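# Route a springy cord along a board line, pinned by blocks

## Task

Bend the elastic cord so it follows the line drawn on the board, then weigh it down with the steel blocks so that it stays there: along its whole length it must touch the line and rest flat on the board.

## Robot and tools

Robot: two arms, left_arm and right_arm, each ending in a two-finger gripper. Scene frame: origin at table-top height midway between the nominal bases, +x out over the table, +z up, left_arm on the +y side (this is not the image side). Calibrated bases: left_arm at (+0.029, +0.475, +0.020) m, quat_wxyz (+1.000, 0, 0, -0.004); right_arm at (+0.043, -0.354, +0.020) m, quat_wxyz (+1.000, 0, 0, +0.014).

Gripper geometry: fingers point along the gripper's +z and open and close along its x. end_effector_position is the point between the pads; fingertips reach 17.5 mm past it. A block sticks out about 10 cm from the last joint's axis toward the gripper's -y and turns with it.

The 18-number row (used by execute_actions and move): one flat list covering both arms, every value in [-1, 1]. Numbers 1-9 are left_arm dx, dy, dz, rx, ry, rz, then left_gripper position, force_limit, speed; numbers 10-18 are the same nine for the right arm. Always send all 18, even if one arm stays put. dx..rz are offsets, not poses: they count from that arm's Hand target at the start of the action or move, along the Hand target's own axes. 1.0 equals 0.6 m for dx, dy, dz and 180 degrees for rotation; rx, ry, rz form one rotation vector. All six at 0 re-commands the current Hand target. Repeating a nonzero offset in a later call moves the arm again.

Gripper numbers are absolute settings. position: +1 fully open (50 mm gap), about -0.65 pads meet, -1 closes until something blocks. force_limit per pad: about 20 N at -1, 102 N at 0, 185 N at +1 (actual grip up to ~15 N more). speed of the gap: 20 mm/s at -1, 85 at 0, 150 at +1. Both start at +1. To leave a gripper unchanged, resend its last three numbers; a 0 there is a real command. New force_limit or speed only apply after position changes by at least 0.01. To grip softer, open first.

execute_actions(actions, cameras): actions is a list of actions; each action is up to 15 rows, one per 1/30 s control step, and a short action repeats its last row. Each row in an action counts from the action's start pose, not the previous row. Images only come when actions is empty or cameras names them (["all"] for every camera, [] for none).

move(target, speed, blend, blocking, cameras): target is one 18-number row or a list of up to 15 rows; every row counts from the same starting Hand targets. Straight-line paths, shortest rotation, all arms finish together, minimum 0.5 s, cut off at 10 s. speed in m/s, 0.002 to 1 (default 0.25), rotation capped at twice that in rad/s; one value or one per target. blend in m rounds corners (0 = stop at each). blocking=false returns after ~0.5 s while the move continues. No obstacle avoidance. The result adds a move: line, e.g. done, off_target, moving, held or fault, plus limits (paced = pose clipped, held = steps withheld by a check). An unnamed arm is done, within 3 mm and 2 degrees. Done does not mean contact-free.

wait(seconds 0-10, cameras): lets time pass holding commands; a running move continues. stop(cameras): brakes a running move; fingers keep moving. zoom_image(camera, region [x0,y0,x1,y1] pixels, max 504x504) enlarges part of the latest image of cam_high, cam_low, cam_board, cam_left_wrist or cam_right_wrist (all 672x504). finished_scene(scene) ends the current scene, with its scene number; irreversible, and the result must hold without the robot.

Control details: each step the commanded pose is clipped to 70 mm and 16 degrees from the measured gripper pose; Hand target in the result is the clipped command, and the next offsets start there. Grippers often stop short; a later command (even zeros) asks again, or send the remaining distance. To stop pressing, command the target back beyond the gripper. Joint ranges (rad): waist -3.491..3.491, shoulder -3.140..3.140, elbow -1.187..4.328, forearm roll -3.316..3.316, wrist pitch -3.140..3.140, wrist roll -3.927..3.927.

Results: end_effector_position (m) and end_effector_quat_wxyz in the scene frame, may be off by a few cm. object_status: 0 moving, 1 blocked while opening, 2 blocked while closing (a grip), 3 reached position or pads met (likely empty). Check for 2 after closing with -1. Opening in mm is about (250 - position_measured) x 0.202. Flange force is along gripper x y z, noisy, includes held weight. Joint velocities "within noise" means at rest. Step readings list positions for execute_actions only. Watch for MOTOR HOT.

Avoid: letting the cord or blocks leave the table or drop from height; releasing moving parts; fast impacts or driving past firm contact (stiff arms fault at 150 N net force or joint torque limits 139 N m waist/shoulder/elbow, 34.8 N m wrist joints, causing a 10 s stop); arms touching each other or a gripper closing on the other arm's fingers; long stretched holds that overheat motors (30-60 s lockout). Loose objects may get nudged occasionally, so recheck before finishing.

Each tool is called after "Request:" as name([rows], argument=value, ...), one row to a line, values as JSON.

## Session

Request:
execute_actions(actions=[], cameras=["cam_board","cam_high","cam_left_wrist","cam_right_wrist"])

Scene clock: 0.00 s.
left_arm: end_effector_position=(+0.5911, +0.2406, +0.1972) position_measured=3 object_status=3 end_effector_quat_wxyz=(+0.229, +0.744, +0.127, +0.615) | right_arm: end_effector_position=(+0.2689, -0.4620, +0.3809) position_measured=3 object_status=3 end_effector_quat_wxyz=(-0.260, +0.909, +0.199, -0.258)
Joint positions: left_arm=[-0.84 0.143 -0.603 -2.185 -0.839 1.445] | right_arm=[-0.264 0.037 0.124 -0.324 -2.352 -1.05]
Joint velocities: within noise
Flange force (N): no reading
Hand target: left_arm +0.5911, +0.2406, +0.1972; +0.229, +0.744, +0.127, +0.615 | right_arm +0.2689, -0.4620, +0.3809; -0.260, +0.909, +0.199, -0.258
Tool commands: left_gripper/position=+1.0 left_gripper/force_limit=+1.0 left_gripper/speed=+1.0 right_gripper/position=+1.0 right_gripper/force_limit=+1.0 right_gripper/speed=+1.0
Images, in order (width x height): cam_high 672x504, cam_board 672x504, cam_left_wrist 672x504, cam_right_wrist 672x504.

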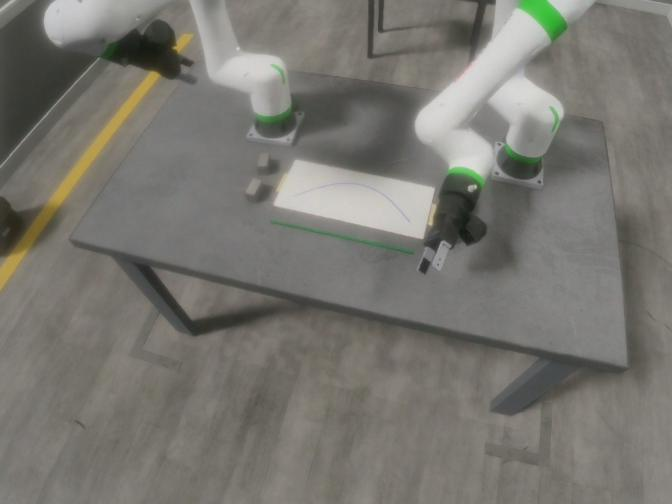

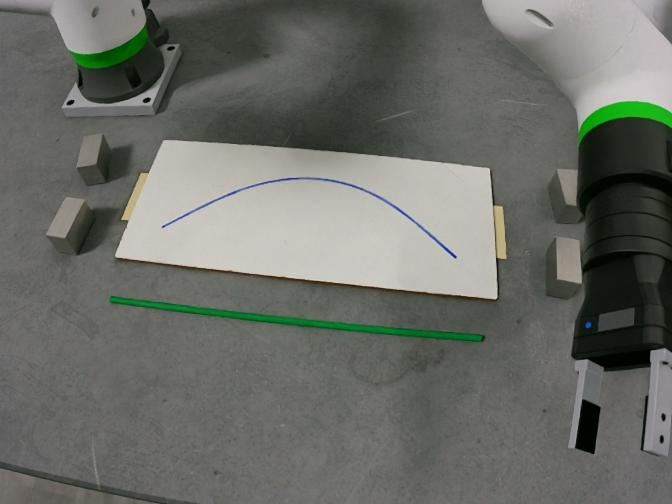

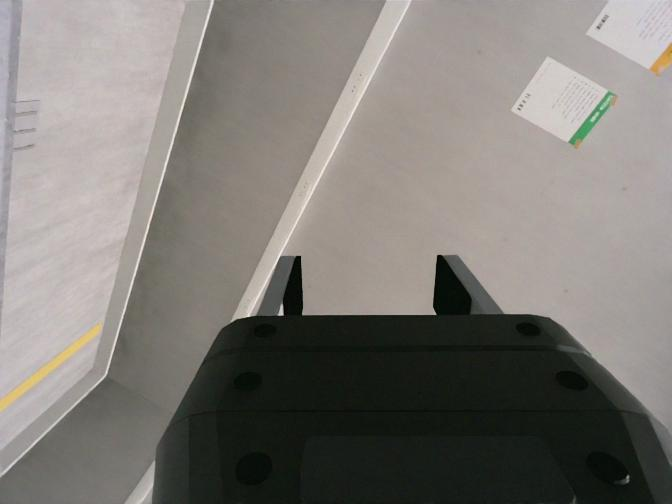

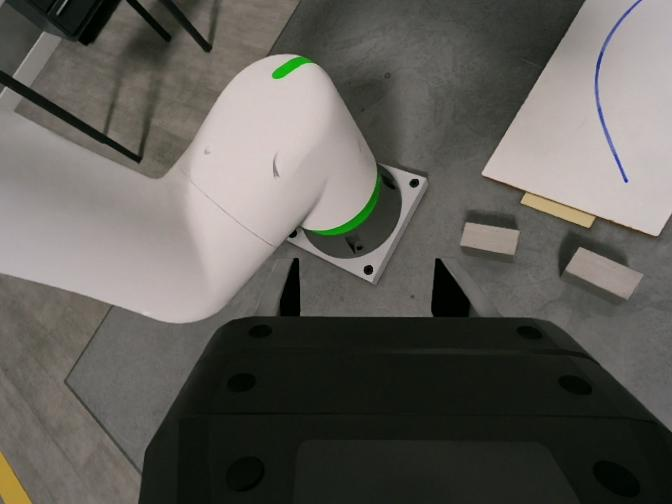

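Request:
move(target=[-0.0145,0.514,-0.446,-0.216,-0.473,0.488,1,1,1,0.21,-0.197,0.12,-0.171,0.170,0.131,1,1,1], speed=0.6, cameras=["cam_left_wrist","cam_right_wrist"])

Request:
zoom_image(camera="cam_left_wrist", region=[136, 40, 336, 240])

Request:
zoom_image(camera="cam_left_wrist", region=[336, 40, 536, 240])

Scene clock: 15.53 s.
left_arm: end_effector_position=(+0.3005, +0.0196, +0.3802) position_measured=3 object_status=3 end_effector_quat_wxyz=(+0.000, +0.707, -0.707, -0.001) | right_arm: end_effector_position=(+0.2999, -0.2800, +0.3501) position_measured=3 object_status=3 end_effector_quat_wxyz=(+0.001, +1.000, +0.000, +0.001)
Joint positions: left_arm=[-1.273 0.232 0.445 -3.142 1.785 1.281] | right_arm=[0.762 -0.472 -0.251 0.002 -1.791 -2.362]
Flange force (N): left_arm=[-0.8 0.4 1.0] | right_arm=[-6.8 0.4 4.7]
Hand target: left_arm +0.3005, +0.0196, +0.3802; +0.000, +0.707, -0.707, -0.001 | right_arm +0.2999, -0.2800, +0.3501; +0.001, +1.000, +0.000, +0.001
Off the commanded pose: left_arm 0.000 m, 0 deg | right_arm 0.000 m, 0 deg.
move: done; limits=paced
Images, in order (width x height): cam_left_wrist 672x504, cam_right_wrist 672x504.

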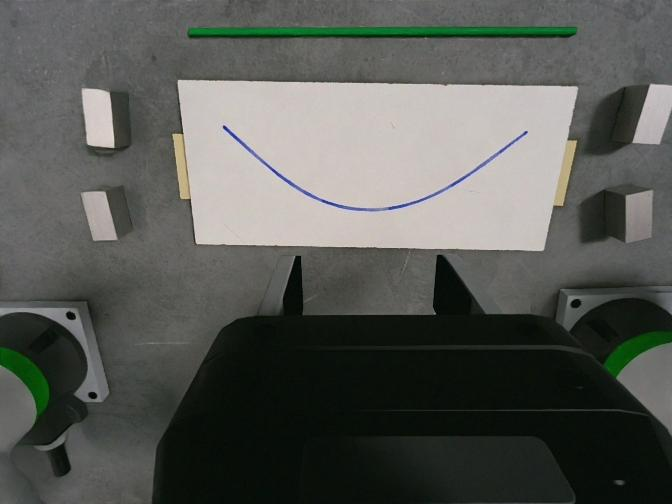

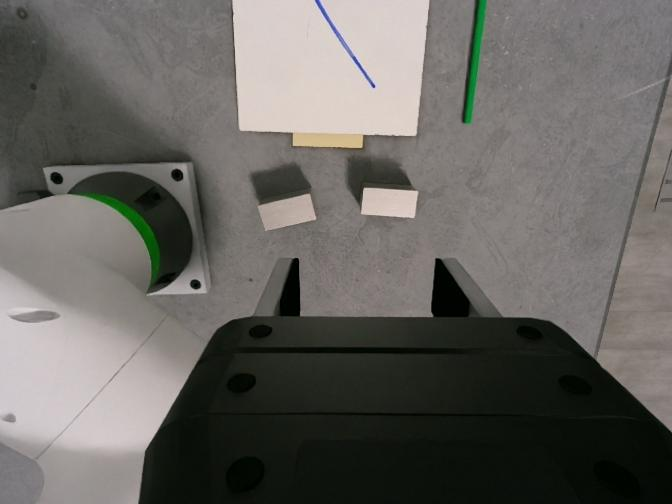

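Scaled by 2.520.

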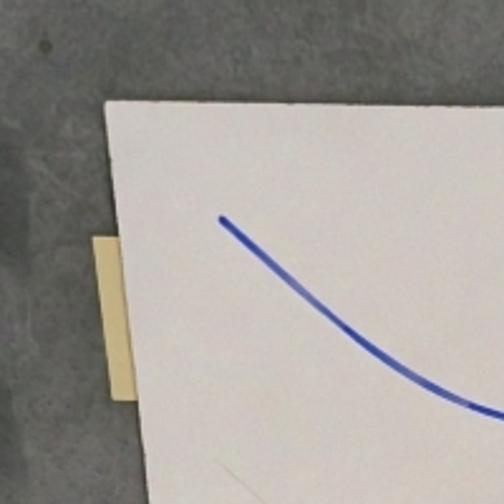

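Scaled by 2.520.

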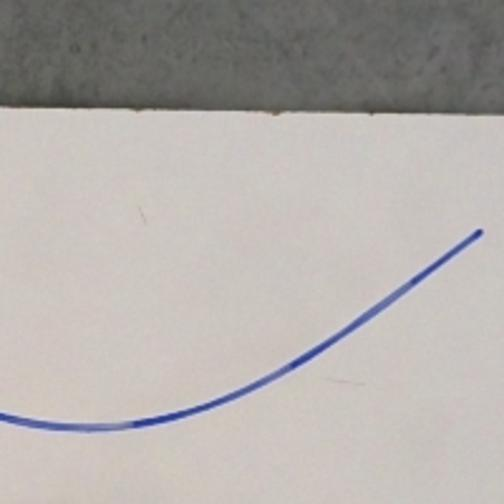

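Request:
move([
  [-0.1923,-0.2342,0.467,0,0,-0.5,0.6,-1,1,0,0,0,0,0,0,0.6,-1,1],
  [-0.1923,-0.2342,0.5,0,0,-0.5,0.6,-1,1,0.2285,-0.2083,0.45,0,0,0,0.6,-1,1],
], speed=0.5, cameras=["cam_left_wrist","cam_right_wrist"])

Scene clock: 42.40 s.
left_arm: end_effector_position=(+0.4409, +0.1354, +0.0803) position_measured=63 object_status=3 end_effector_quat_wxyz=(-0.001, +1.000, +0.000, +0.000) | right_arm: end_effector_position=(+0.4377, -0.1555, +0.0803) position_measured=63 object_status=3 end_effector_quat_wxyz=(+0.001, +1.000, +0.000, +0.001)
Joint positions: left_arm=[-0.929 0.338 -0.138 -3.142 1.096 2.508] | right_arm=[0.737 0.124 -0.406 0.003 -1.04 -2.339]
Flange force (N): left_arm=[-0.4 -0.7 0.5] | right_arm=[-9.3 3.7 -2.0]
Hand target: left_arm +0.4409, +0.1354, +0.0803; -0.001, +1.000, +0.000, +0.000 | right_arm +0.4377, -0.1555, +0.0803; +0.001, +1.000, +0.000, +0.001
Off the commanded pose: left_arm 0.000 m, 0 deg | right_arm 0.000 m, 0 deg.
move: done; limits=paced
Images, in order (width x height): cam_left_wrist 672x504, cam_right_wrist 672x504.

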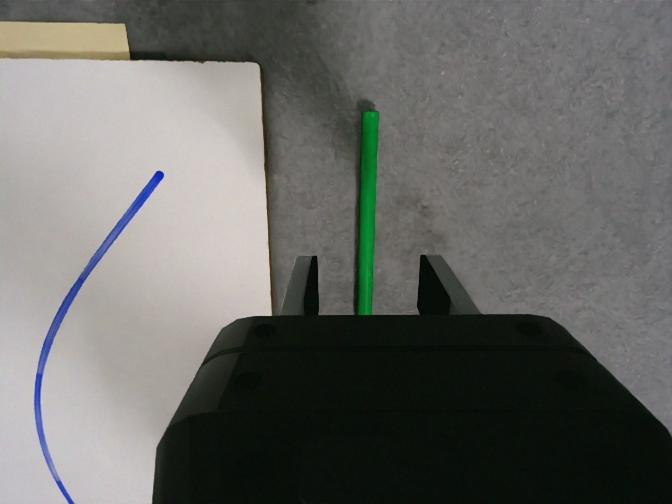

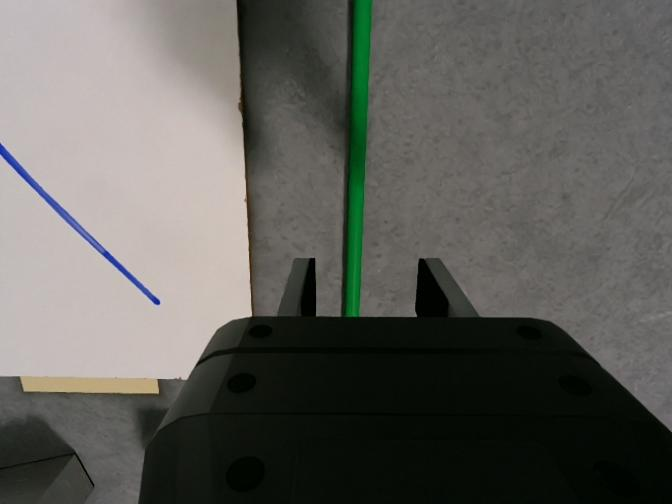

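Request:
move([
  [0,0,0.075,0,0,0,0.6,-1,0,0,0,0.075,0,0,0,0.6,-1,0],
  [0,0,0.0992,0,0,0,0.6,-1,0,0,0,0.0992,0,0,0,0.6,-1,0],
  [0,0,0.0992,0,0,0,-1,-0.9,0,0,0,0.0992,0,0,0,-1,-0.9,0],
], speed=[0.15,0.04,0.1])

Scene clock: 49.80 s.
left_arm: end_effector_position=(+0.4409, +0.1355, +0.0208) position_measured=214 object_status=2 end_effector_quat_wxyz=(-0.001, +1.000, +0.000, +0.000) | right_arm: end_effector_position=(+0.4378, -0.1555, +0.0207) position_measured=215 object_status=2 end_effector_quat_wxyz=(+0.001, +1.000, +0.000, +0.001)
Joint positions: left_arm=[-0.928 0.414 -0.193 -3.142 0.966 2.508] | right_arm=[0.737 0.215 -0.465 0.003 -0.889 -2.34]
Flange force (N): left_arm=[-0.3 -0.8 0.4] | right_arm=[-8.7 2.7 -6.2]
Hand target: left_arm +0.4409, +0.1355, +0.0208; -0.001, +1.000, +0.000, +0.000 | right_arm +0.4378, -0.1555, +0.0207; +0.001, +1.000, +0.000, +0.001
Off the commanded pose: left_arm 0.000 m, 0 deg | right_arm 0.000 m, 0 deg.
move: done

Request:
move([
  [0,0,-0.05,0,0,0,-1,-0.9,0,0,0,-0.05,0,0,0,-1,-0.9,0],
  [-0.3548,-0.0133,-0.05,0,0,0,-1,-0.9,0,-0.3588,-0.0133,-0.05,0,0,0,-1,-0.9,0],
  [-0.3548,-0.0133,-0.0112,0,0,0,-1,-0.9,0,-0.3588,-0.0133,-0.0112,0,0,0,-1,-0.9,0],
], speed=[0.15,0.2,0.05], blend=[0.01,0,0], cameras=["cam_board","cam_left_wrist","cam_right_wrist"])

Scene clock: 58.30 s.
left_arm: end_effector_position=(+0.2280, +0.1435, +0.0276) position_measured=214 object_status=2 end_effector_quat_wxyz=(-0.001, +1.000, +0.000, +0.000) | right_arm: end_effector_position=(+0.2225, -0.1473, +0.0270) position_measured=215 object_status=2 end_effector_quat_wxyz=(+0.001, +1.000, +0.000, +0.001)
Joint positions: left_arm=[-1.366 0.077 -0.607 -3.141 0.889 2.944] | right_arm=[1.324 -0.249 -0.901 0.003 -0.919 -2.927]
Flange force (N): left_arm=[-0.4 -5.2 0.0] | right_arm=[-7.0 9.7 -1.3]
Hand target: left_arm +0.2280, +0.1435, +0.0276; -0.001, +1.000, +0.000, +0.000 | right_arm +0.2226, -0.1473, +0.0270; +0.001, +1.000, +0.000, +0.001
Off the commanded pose: left_arm 0.000 m, 0 deg | right_arm 0.000 m, 0 deg.
move: done
Images, in order (width x height): cam_board 672x504, cam_left_wrist 672x504, cam_right_wrist 672x504.

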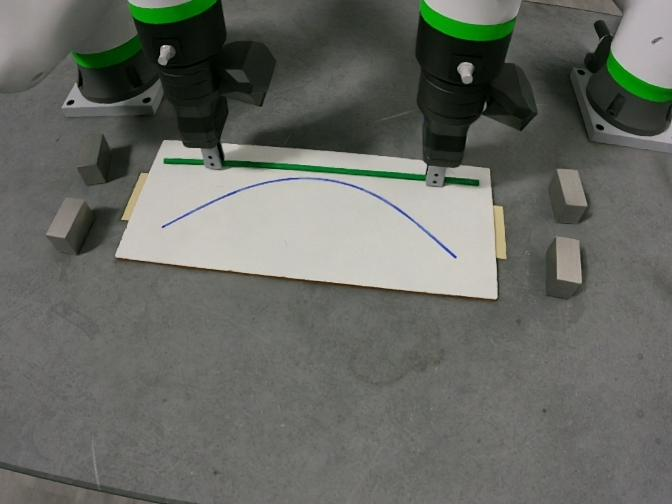

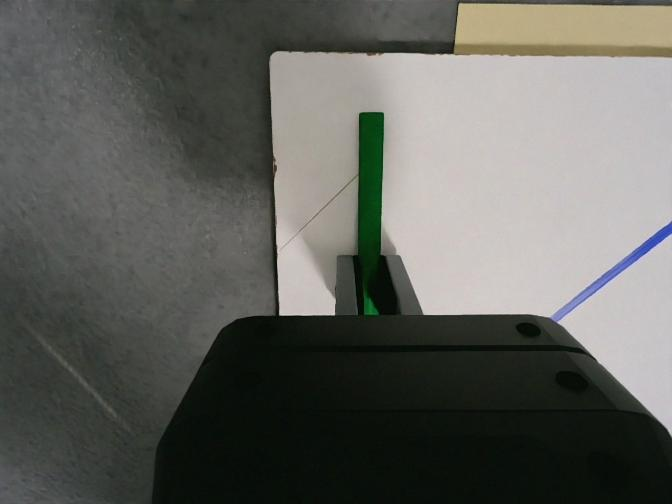

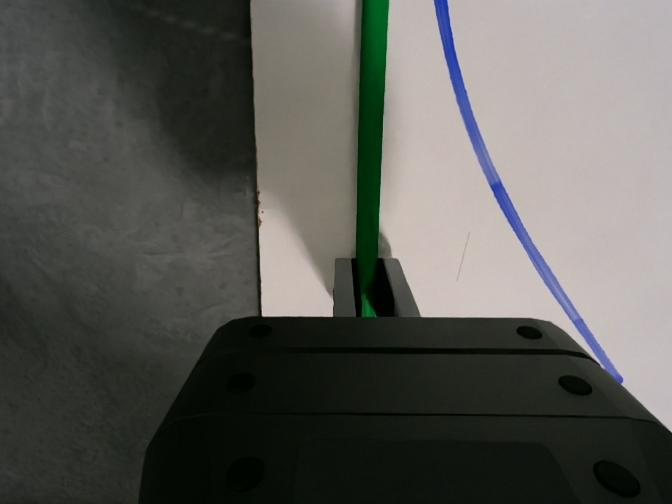

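Request:
move([
  [-0.3548,-0.0133,-0.0112,0,0,0,-1,-0.9,0,-0.3588,-0.0133,-0.0112,0,0,0,-1,-0.9,0],
], speed=0.02)

Scene clock: 76.60 s.
left_arm: end_effector_position=(+0.0306, +0.1508, +0.0339) position_measured=214 object_status=2 end_effector_quat_wxyz=(-0.001, +1.000, +0.000, +0.000) | right_arm: end_effector_position=(+0.0229, -0.1398, +0.0328) position_measured=215 object_status=2 end_effector_quat_wxyz=(+0.001, +1.000, -0.001, +0.001)
Joint positions: left_arm=[-1.97 -0.101 -0.763 -3.14 0.91 3.547] | right_arm=[2.284 -0.509 -1.035 0.001 -1.047 -3.886]
Flange force (N): left_arm=[0.5 -5.3 -0.6] | right_arm=no reading
Hand target: left_arm +0.0306, +0.1508, +0.0339; -0.001, +1.000, +0.000, +0.000 (not the last commanded pose) | right_arm +0.0229, -0.1397, +0.0328; +0.001, +1.000, +0.000, +0.001 (not the last commanded pose)
Off the commanded pose: left_arm 0.016 m, 0 deg | right_arm 0.016 m, 0 deg.
move: off_target (left_arm, right_arm; path cut at 10 s)

Request:
move([
  [0,0,-0.03,0,0,0,-1,-0.9,0,0,0,-0.03,0,0,0,-1,-0.9,0],
  [0.329,0.0122,-0.03,0,0,0,-1,-0.9,0,0.3327,0.0125,-0.03,0,0,0,-1,-0.9,0],
  [0.329,0.0122,0.0108,0,0,0,-1,-0.9,0,0.3327,0.0125,0.0094,0,0,0,-1,-0.9,0],
], speed=[0.15,0.2,0.05], blend=[0.01,0,0], cameras=["cam_board"])

Scene clock: 82.83 s.
left_arm: end_effector_position=(+0.2280, +0.1436, +0.0274) position_measured=214 object_status=2 end_effector_quat_wxyz=(-0.001, +1.000, +0.000, +0.000) | right_arm: end_effector_position=(+0.2225, -0.1474, +0.0276) position_measured=215 object_status=2 end_effector_quat_wxyz=(+0.001, +1.000, -0.001, +0.001)
Joint positions: left_arm=[-1.366 0.077 -0.607 -3.141 0.888 2.944] | right_arm=[1.324 -0.25 -0.901 0.003 -0.921 -2.926]
Flange force (N): left_arm=[-0.3 -3.9 0.1] | right_arm=[-6.1 7.7 -0.2]
Hand target: left_arm +0.2280, +0.1436, +0.0274; -0.001, +1.000, +0.000, +0.000 | right_arm +0.2226, -0.1474, +0.0276; +0.001, +1.000, +0.000, +0.001
Off the commanded pose: left_arm 0.000 m, 0 deg | right_arm 0.000 m, 0 deg.
move: done; blend cut to 0.009 m at target 1
Images, in order (width x height): cam_board 672x504.

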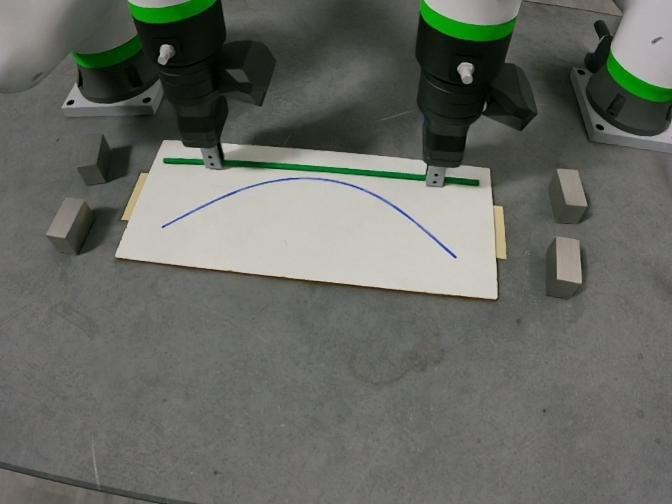

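Recovered. Now release and go to the blocks.

Request:
move([
  [0,0,0.0012,0,0,0,-1,-0.9,0,0,0,0.0014,0,0,0,-1,-0.9,0],
  [0,0,0.0012,0,0,0,0.1,-0.9,-0.5,0,0,0.0014,0,0,0,0.1,-0.9,-0.5],
  [0,0,-0.17,0,0,0,0.1,-0.9,0,0,0,-0.17,0,0,0,0.1,-0.9,0],
  [0.2083,-0.2592,-0.129,0,0,0.5,0.1,-0.9,0,0.2108,0.2795,-0.129,0,0,-0.483,0.1,-0.9,0],
  [0.2083,-0.2592,-0.129,0,0,0.5,1,-0.5,1,0.2108,0.2795,-0.129,0,0,-0.483,1,-0.5,1],
], speed=[0.02,0.05,0.3,0.5,0.5], blend=[0,0,0.03,0,0], cameras=["cam_board","cam_left_wrist","cam_right_wrist"])

Scene clock: 92.17 s.
left_arm: end_effector_position=(+0.3530, +0.2990, +0.1049) position_measured=3 object_status=3 end_effector_quat_wxyz=(+0.000, +0.707, -0.707, -0.001) | right_arm: end_effector_position=(+0.3487, -0.3152, +0.1054) position_measured=3 object_status=3 end_effector_quat_wxyz=(+0.001, +0.726, +0.688, +0.000)
Joint positions: left_arm=[-0.852 -0.094 -0.561 -3.142 1.105 0.86] | right_arm=[0.535 -0.276 -0.708 0.002 -1.138 -0.619]
Flange force (N): left_arm=[-1.2 1.3 -0.5] | right_arm=[-0.1 -8.6 0.0]
Hand target: left_arm +0.3530, +0.2990, +0.1049; +0.000, +0.707, -0.707, -0.001 | right_arm +0.3487, -0.3152, +0.1054; +0.001, +0.726, +0.688, +0.000
Off the commanded pose: left_arm 0.000 m, 0 deg | right_arm 0.000 m, 0 deg.
move: done; blend cut to 0 m at target 3
Images, in order (width x height): cam_board 672x504, cam_left_wrist 672x504, cam_right_wrist 672x504.

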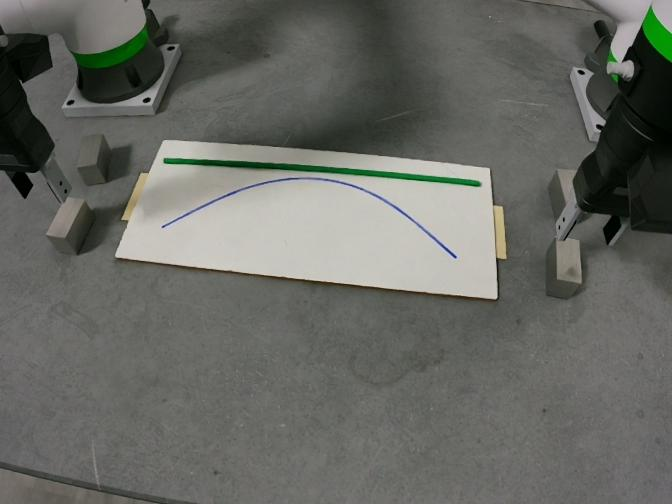

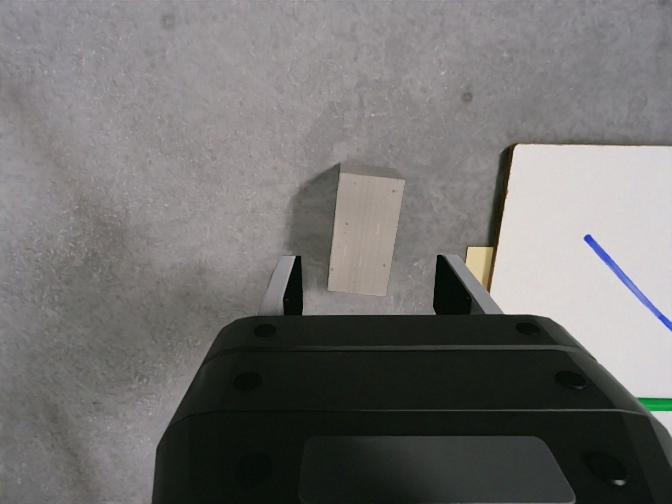

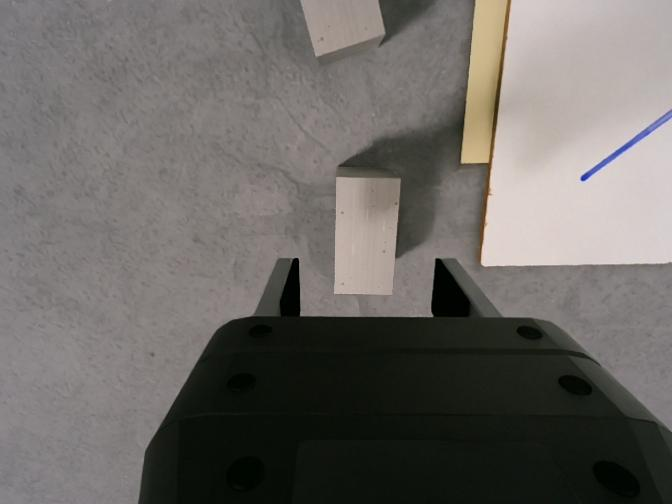

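Request:
move([
  [0.004,0,0.09,0,0,0.037,1,-0.5,0,0.005,-0.0035,0.09,0,0,0.008,1,-0.5,0],
  [0.004,0,0.1215,0,0,0.037,1,-0.5,0,0.005,-0.0035,0.1223,0,0,0.008,1,-0.5,0],
  [0.004,0,0.1215,0,0,0.037,-1,-0.5,0,0.005,-0.0035,0.1223,0,0,0.008,-1,-0.5,0],
  [0.004,0,0.0,0,0,0.037,-1,-0.5,0,0.005,-0.0035,0.0,0,0,0.008,-1,-0.5,0],
  [0.4298,0.1118,0.033,0,0,0.1294,-1,-0.5,0,0.1873,-0.0914,0.026,0,0,-0.139,-1,-0.5,0],
], speed=[0.2,0.06,0.1,0.2,0.35], blend=[0,0,0,0.02,0], cameras=["cam_board","cam_left_wrist","cam_right_wrist"])

Scene clock: 105.87 s.
left_arm: end_effector_position=(+0.2859, +0.0411, +0.0848) position_measured=104 object_status=2 end_effector_quat_wxyz=(+0.000, -0.550, +0.835, +0.001) | right_arm: end_effector_position=(+0.3001, -0.2000, +0.0896) position_measured=104 object_status=2 end_effector_quat_wxyz=(+0.001, +0.560, +0.829, +0.000)
Joint positions: left_arm=[-1.29 0.266 -0.221 -3.142 1.085 0.891] | right_arm=[0.962 -0.281 -0.752 0.003 -1.1 -0.61]
Flange force (N): left_arm=[-1.2 1.2 4.9] | right_arm=[-0.2 -8.6 5.2]
Hand target: left_arm +0.2859, +0.0411, +0.0848; +0.000, -0.550, +0.835, +0.001 | right_arm +0.3001, -0.2000, +0.0896; +0.001, +0.560, +0.829, +0.000
Off the commanded pose: left_arm 0.000 m, 0 deg | right_arm 0.000 m, 0 deg.
move: done
Images, in order (width x height): cam_board 672x504, cam_left_wrist 672x504, cam_right_wrist 672x504.

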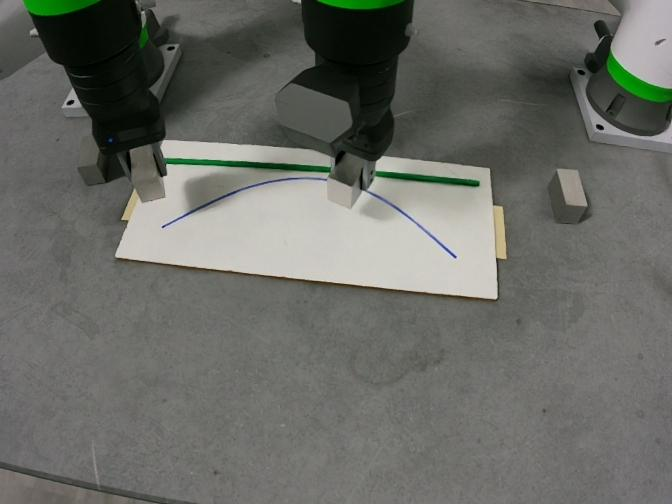

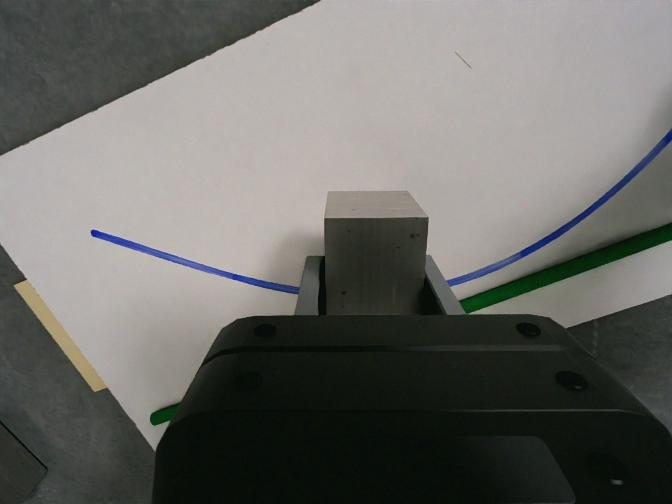

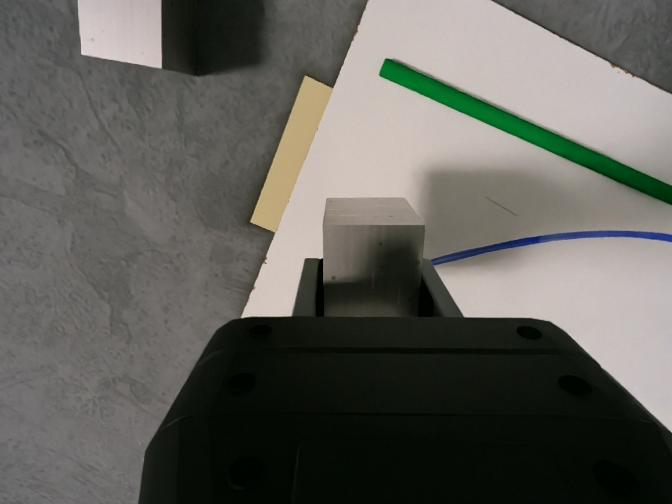

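Request:
move([
  [0,0,0.07,0,0,-0.01,-1,-0.5,0,0,0,0,0,0,0,-1,-0.5,0],
  [0,0,0.0768,0,0,-0.01,-1,-0.5,0,0,0,0,0,0,0,-1,-0.5,0],
], speed=[0.12,0.03], cameras=["cam_board","cam_left_wrist"])

Request:
zoom_image(camera="cam_board", region=[240, 130, 420, 250])

Scene clock: 111.40 s.
left_arm: end_effector_position=(+0.2859, +0.0412, +0.0388) position_measured=104 object_status=2 end_effector_quat_wxyz=(+0.000, -0.563, +0.826, +0.001) | right_arm: end_effector_position=(+0.3001, -0.2000, +0.0896) position_measured=104 object_status=2 end_effector_quat_wxyz=(+0.001, +0.560, +0.829, +0.000)
Joint positions: left_arm=[-1.289 0.326 -0.267 -3.142 0.98 0.922] | right_arm=[0.962 -0.281 -0.752 0.003 -1.1 -0.61]
Flange force (N): left_arm=[-3.6 7.0 -7.1] | right_arm=[-0.1 -8.9 5.1]
Hand target: left_arm +0.2859, +0.0412, +0.0387; +0.000, -0.563, +0.827, +0.001 | right_arm +0.3001, -0.2000, +0.0896; +0.001, +0.560, +0.829, +0.000
Off the commanded pose: left_arm 0.000 m, 0 deg | right_arm 0.000 m, 0 deg.
move: done
Images, in order (width x height): cam_board 672x504, cam_left_wrist 672x504.

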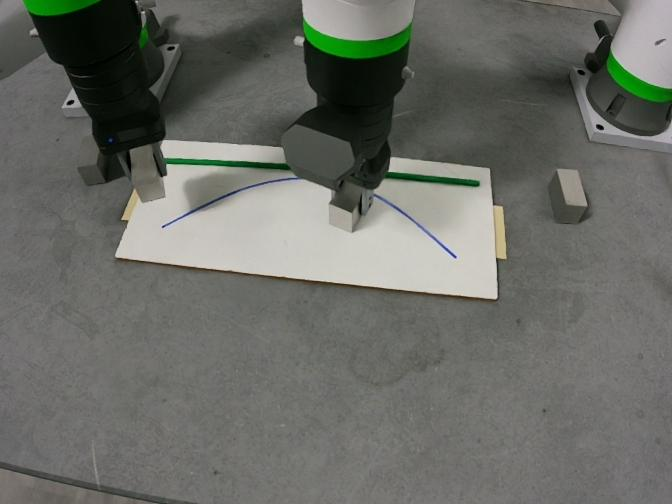

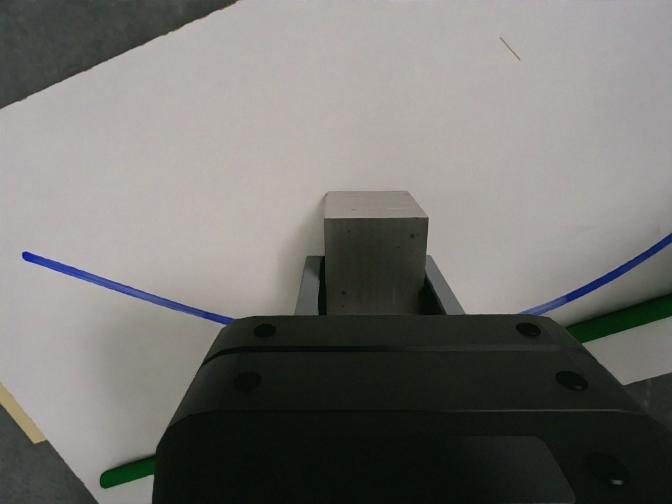

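Scaled by 2.800.

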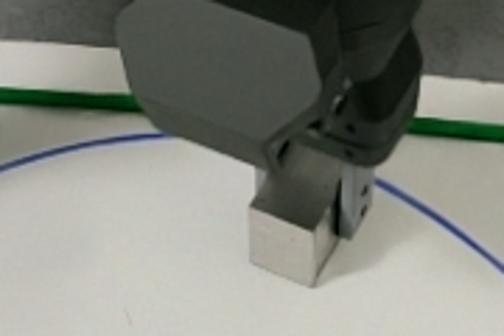

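Request:
move([
  [0,0,-0.0003,0,0,0,0.6,-0.5,-0.5,0,0,0,0,0,0,-1,-0.5,0],
  [0,0,-0.1103,0,0,0,0.6,-0.5,-0.5,0,0,0,0,0,0,-1,-0.5,0],
  [-0.4058,0.2428,-0.1103,0,0,-0.192,0.6,-0.5,-0.5,0,0,0,0,0,0,-1,-0.5,0],
  [-0.4058,0.2428,-0.1103,0,0,-0.192,1,-0.5,0,0.2252,0.0545,0.0818,0,0,0,-1,-0.5,0],
], speed=[0.05,0.25,0.4,0.2], blend=[0,0.02,0,0], cameras=["cam_board","cam_left_wrist","cam_right_wrist"])

Request:
zoom_image(camera="cam_board", region=[220, 130, 420, 270])

Request:
zoom_image(camera="cam_right_wrist", region=[240, 100, 560, 330])

Scene clock: 121.57 s.
left_arm: end_effector_position=(+0.2396, +0.3210, +0.1053) position_measured=3 object_status=3 end_effector_quat_wxyz=(+0.000, +0.783, -0.622, -0.001) | right_arm: end_effector_position=(+0.2801, -0.0625, +0.0404) position_measured=104 object_status=2 end_effector_quat_wxyz=(+0.001, +0.560, +0.829, +0.000)
Joint positions: left_arm=[-1.147 -0.438 -0.81 -3.142 1.2 1.383] | right_arm=[1.214 0.025 -0.626 0.003 -0.921 -0.862]
Flange force (N): left_arm=[-3.0 2.0 -0.3] | right_arm=[-3.0 -7.7 3.8]
Hand target: left_arm +0.2396, +0.3210, +0.1053; +0.000, +0.783, -0.622, -0.001 | right_arm +0.2801, -0.0625, +0.0404; +0.001, +0.560, +0.829, +0.000
Off the commanded pose: left_arm 0.000 m, 0 deg | right_arm 0.000 m, 0 deg.
move: done; limits=paced
Images, in order (width x height): cam_board 672x504, cam_left_wrist 672x504, cam_right_wrist 672x504.

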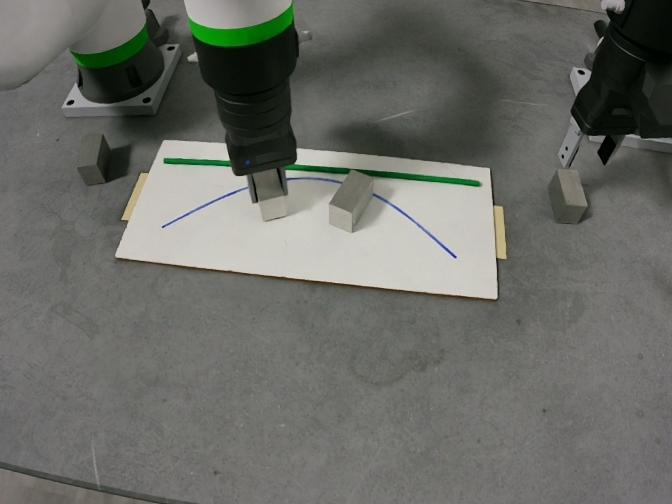

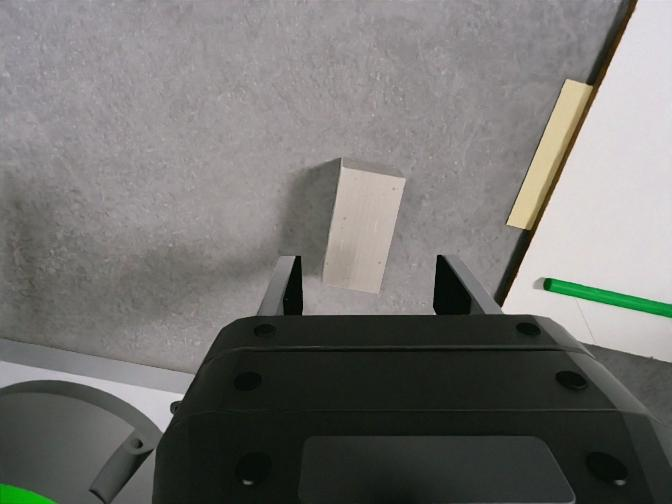

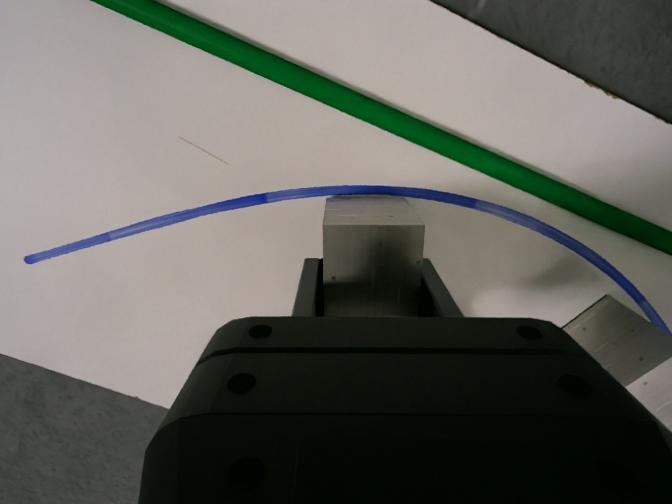

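Scaled by 2.520.

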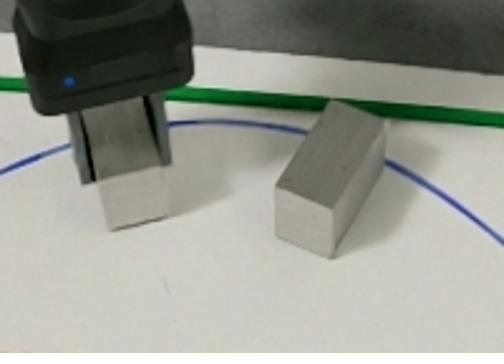

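Scaled by 1.575.

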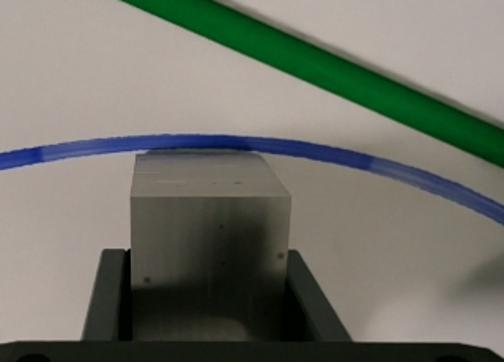

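Request:
move([
  [0.002,-0.005,0.09,0,0,0.05,1,-0.5,0,0,0.0042,0.0025,0,0,0,-1,-0.5,0],
  [0.002,-0.005,0.1222,0,0,0.05,1,-0.5,0,0,0.0042,0.003,0,0,0,-1,-0.5,0],
  [0.002,-0.005,0.1222,0,0,0.05,-1,-0.5,0,0,0.0042,0.003,0,0,0,0.6,-0.5,-0.5],
  [0.002,-0.005,-0.03,0,0,0.05,-1,-0.5,0,0,0.0042,-0.17,0,0,0,0.6,-0.5,0],
], speed=[0.2,0.05,0.1,0.25], cameras=["cam_board","cam_right_wrist"])

Request:
zoom_image(camera="cam_right_wrist", region=[300, 100, 620, 330])

Scene clock: 137.03 s.
left_arm: end_effector_position=(+0.2428, +0.3205, +0.1233) position_measured=104 object_status=2 end_effector_quat_wxyz=(+0.000, +0.732, -0.682, -0.001) | right_arm: end_effector_position=(+0.2823, -0.0614, +0.1424) position_measured=63 object_status=3 end_effector_quat_wxyz=(+0.001, +0.560, +0.829, +0.000)
Joint positions: left_arm=[-1.135 -0.448 -0.772 -3.142 1.249 1.214] | right_arm=[1.209 -0.112 -0.483 0.002 -1.2 -0.857]
Flange force (N): left_arm=[-2.3 1.1 5.3] | right_arm=[-2.8 -7.7 0.2]
Hand target: left_arm +0.2428, +0.3205, +0.1233; +0.000, +0.732, -0.682, -0.001 | right_arm +0.2823, -0.0614, +0.1424; +0.001, +0.560, +0.829, +0.000
Off the commanded pose: left_arm 0.000 m, 0 deg | right_arm 0.000 m, 0 deg.
move: done
Images, in order (width x height): cam_board 672x504, cam_right_wrist 672x504.

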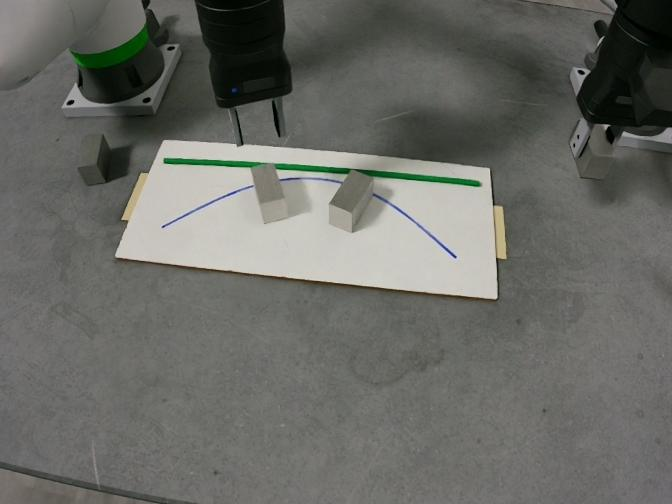

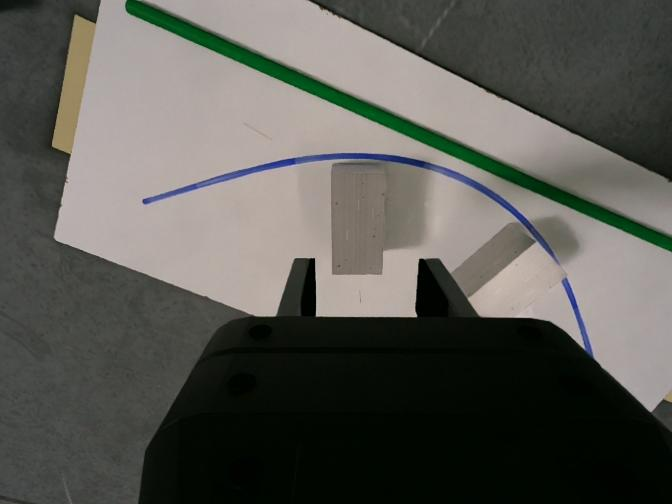

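Scaled by 1.575.

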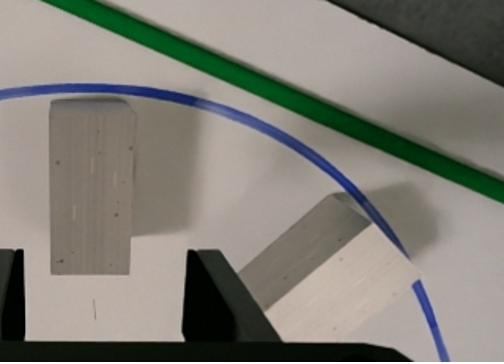

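Request:
move(target=[0.2218,0.1125,0.047,0,0,0.023,-1,-0.5,0,-0.3807,-0.2402,0.059,0,0,0.05,1,-0.5,0], speed=0.4, cameras=["cam_left_wrist","cam_right_wrist"])

Scene clock: 143.90 s.
left_arm: end_effector_position=(+0.1849, +0.1830, +0.0949) position_measured=104 object_status=2 end_effector_quat_wxyz=(+0.000, +0.707, -0.707, -0.001) | right_arm: end_effector_position=(+0.2456, -0.2574, +0.1038) position_measured=3 object_status=3 end_effector_quat_wxyz=(+0.001, +0.614, +0.790, -0.007)
Joint positions: left_arm=[-1.476 -0.187 -0.667 -3.141 1.093 1.483] | right_arm=[1.035 -0.572 -0.883 0.001 -1.274 -0.815]
Flange force (N): left_arm=[-1.7 0.5 5.1] | right_arm=[-0.7 -7.8 0.9]
Hand target: left_arm +0.1849, +0.1830, +0.0949; +0.000, +0.707, -0.707, -0.001 | right_arm +0.2456, -0.2574, +0.1038; +0.001, +0.614, +0.790, -0.007 (not the last commanded pose)
Off the commanded pose: left_arm 0.000 m, 0 deg | right_arm 0.071 m, 2 deg; position clipped.
move: held (right_arm; a check stopped the path); limits=paced,held
pose unreachable (right arm): on one or more control steps of this call, first in action 0 (counted from 0), this arm could not follow its commanded pose, so it was not sent that pose on those steps. It may still have moved: this result reports where it is.
cause: moving toward the commanded pose would bring two parts of the arm too close to each other (its gripper and another part of the arm, with joints 2 (shoulder) to 6 (wrist roll) between them, 42 mm apart when it was first held).
Images, in order (width x height): cam_left_wrist 672x504, cam_right_wrist 672x504.

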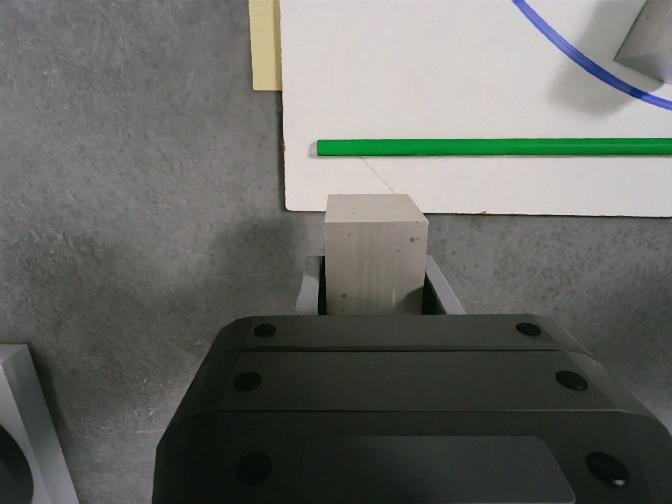

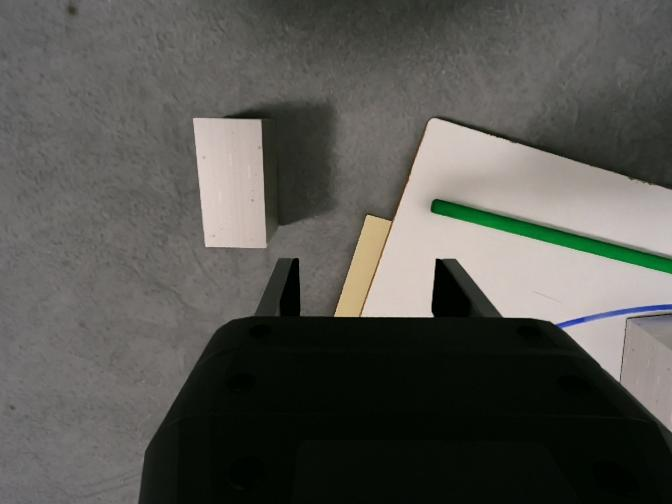

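Request:
move([
  [0,0,0,0,0,0,-1,-0.5,0,0,0,0,0,0,0.079,1,-0.5,0],
  [0,0,0,0,0,0,-1,-0.5,0,-0.1053,-0.0235,0,0,0,0.079,1,-0.5,0],
], speed=0.3, cameras=["cam_right_wrist"])

Scene clock: 163.67 s.
left_arm: end_effector_position=(+0.1849, +0.1830, +0.0949) position_measured=104 object_status=2 end_effector_quat_wxyz=(+0.000, +0.707, -0.707, -0.001) | right_arm: end_effector_position=(+0.2475, -0.3221, +0.1046) position_measured=3 object_status=3 end_effector_quat_wxyz=(+0.002, +0.707, +0.708, -0.007)
Joint positions: left_arm=[-1.476 -0.187 -0.667 -3.141 1.093 1.483] | right_arm=[0.812 -0.659 -0.919 0.004 -1.325 -0.841]
Flange force (N): left_arm=[-1.5 -0.3 4.7] | right_arm=no reading
Hand target: left_arm +0.1849, +0.1830, +0.0949; +0.000, +0.707, -0.707, -0.001 | right_arm +0.2475, -0.3221, +0.1046; +0.002, +0.707, +0.708, -0.007
Off the commanded pose: left_arm 0.000 m, 0 deg | right_arm 0.000 m, 0 deg.
move: done
Images, in order (width x height): cam_right_wrist 672x504.

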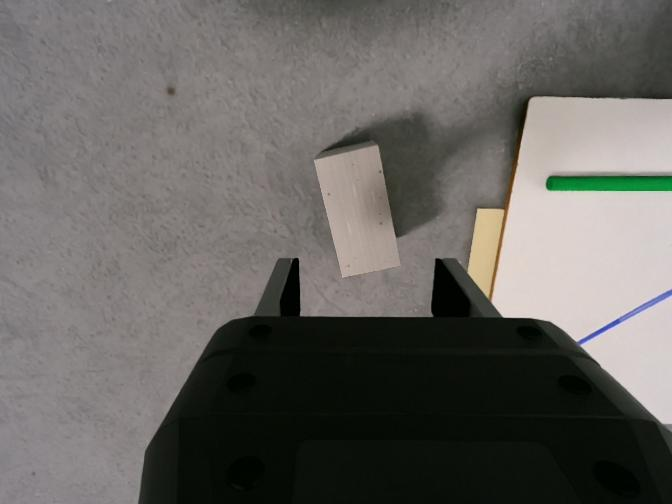

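Request:
move([
  [0,0,0,0,0,0,-1,-0.5,0,0.003,0,0.09,0,0,-0.045,1,-0.5,0],
  [0,0,0,0,0,0,-1,-0.5,0,0.003,0,0.121,0,0,-0.045,1,-0.5,0],
  [0,0,0,0,0,0,-1,-0.5,0,0.003,0,0.121,0,0,-0.045,-1,-0.5,-0.7],
], speed=[0.15,0.06,0.1], cameras=["cam_right_wrist"])

Scene clock: 169.90 s.
left_arm: end_effector_position=(+0.1849, +0.1830, +0.0949) position_measured=104 object_status=2 end_effector_quat_wxyz=(+0.000, +0.707, -0.707, -0.001) | right_arm: end_effector_position=(+0.2471, -0.3212, +0.0320) position_measured=104 object_status=2 end_effector_quat_wxyz=(+0.002, +0.655, +0.756, -0.007)
Joint positions: left_arm=[-1.476 -0.187 -0.667 -3.141 1.093 1.483] | right_arm=[0.818 -0.541 -1.052 0.004 -1.073 -0.706]
Flange force (N): left_arm=[-2.2 0.8 4.9] | right_arm=no reading
Hand target: left_arm +0.1849, +0.1830, +0.0949; +0.000, +0.707, -0.707, -0.001 | right_arm +0.2471, -0.3212, +0.0320; +0.002, +0.655, +0.756, -0.007
Off the commanded pose: left_arm 0.000 m, 0 deg | right_arm 0.000 m, 0 deg.
move: done
Images, in order (width x height): cam_right_wrist 672x504.

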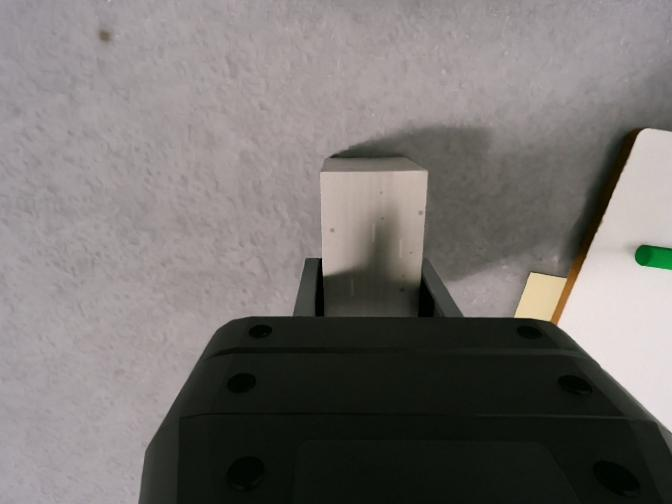

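Request:
move([
  [0,0,0,0,0,0,-1,-0.5,0,0,0,-0.105,0,0,0,-1,-0.5,0],
  [0,0,0,0,0,0,-1,-0.5,0,0.2055,-0.0598,-0.105,0,0,0.045,-1,-0.5,0],
], speed=0.25, cameras=["cam_right_wrist","cam_board"])

Scene clock: 178.20 s.
left_arm: end_effector_position=(+0.1849, +0.1830, +0.0949) position_measured=104 object_status=2 end_effector_quat_wxyz=(+0.000, +0.707, -0.707, -0.001) | right_arm: end_effector_position=(+0.1944, -0.2035, +0.0939) position_measured=104 object_status=2 end_effector_quat_wxyz=(+0.002, +0.707, +0.708, -0.007)
Joint positions: left_arm=[-1.476 -0.187 -0.667 -3.141 1.093 1.483] | right_arm=[1.399 -0.607 -0.921 -0.005 -1.27 -1.426]
Flange force (N): left_arm=[-1.5 0.2 5.0] | right_arm=no reading
Hand target: left_arm +0.1849, +0.1830, +0.0949; +0.000, +0.707, -0.707, -0.001 | right_arm +0.1944, -0.2035, +0.0939; +0.002, +0.707, +0.708, -0.007
Off the commanded pose: left_arm 0.000 m, 0 deg | right_arm 0.000 m, 0 deg.
move: done
Images, in order (width x height): cam_board 672x504, cam_right_wrist 672x504.

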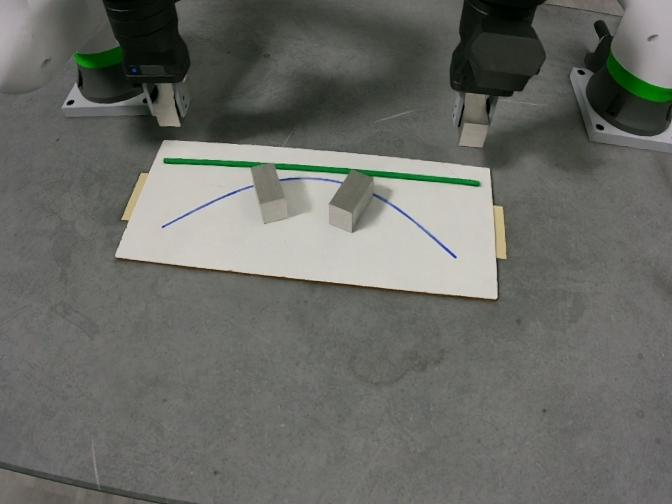

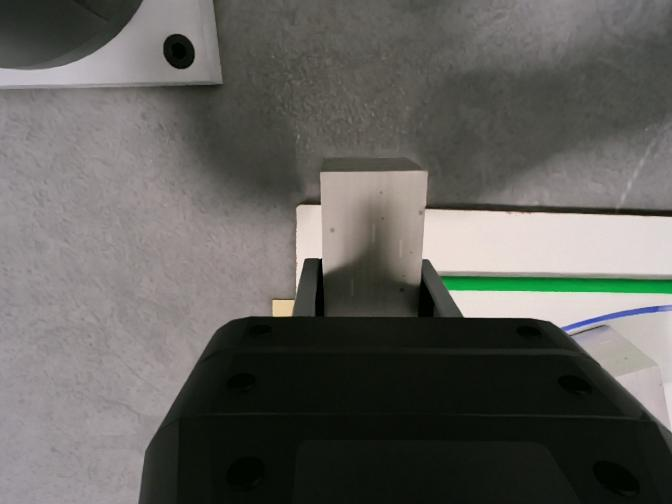

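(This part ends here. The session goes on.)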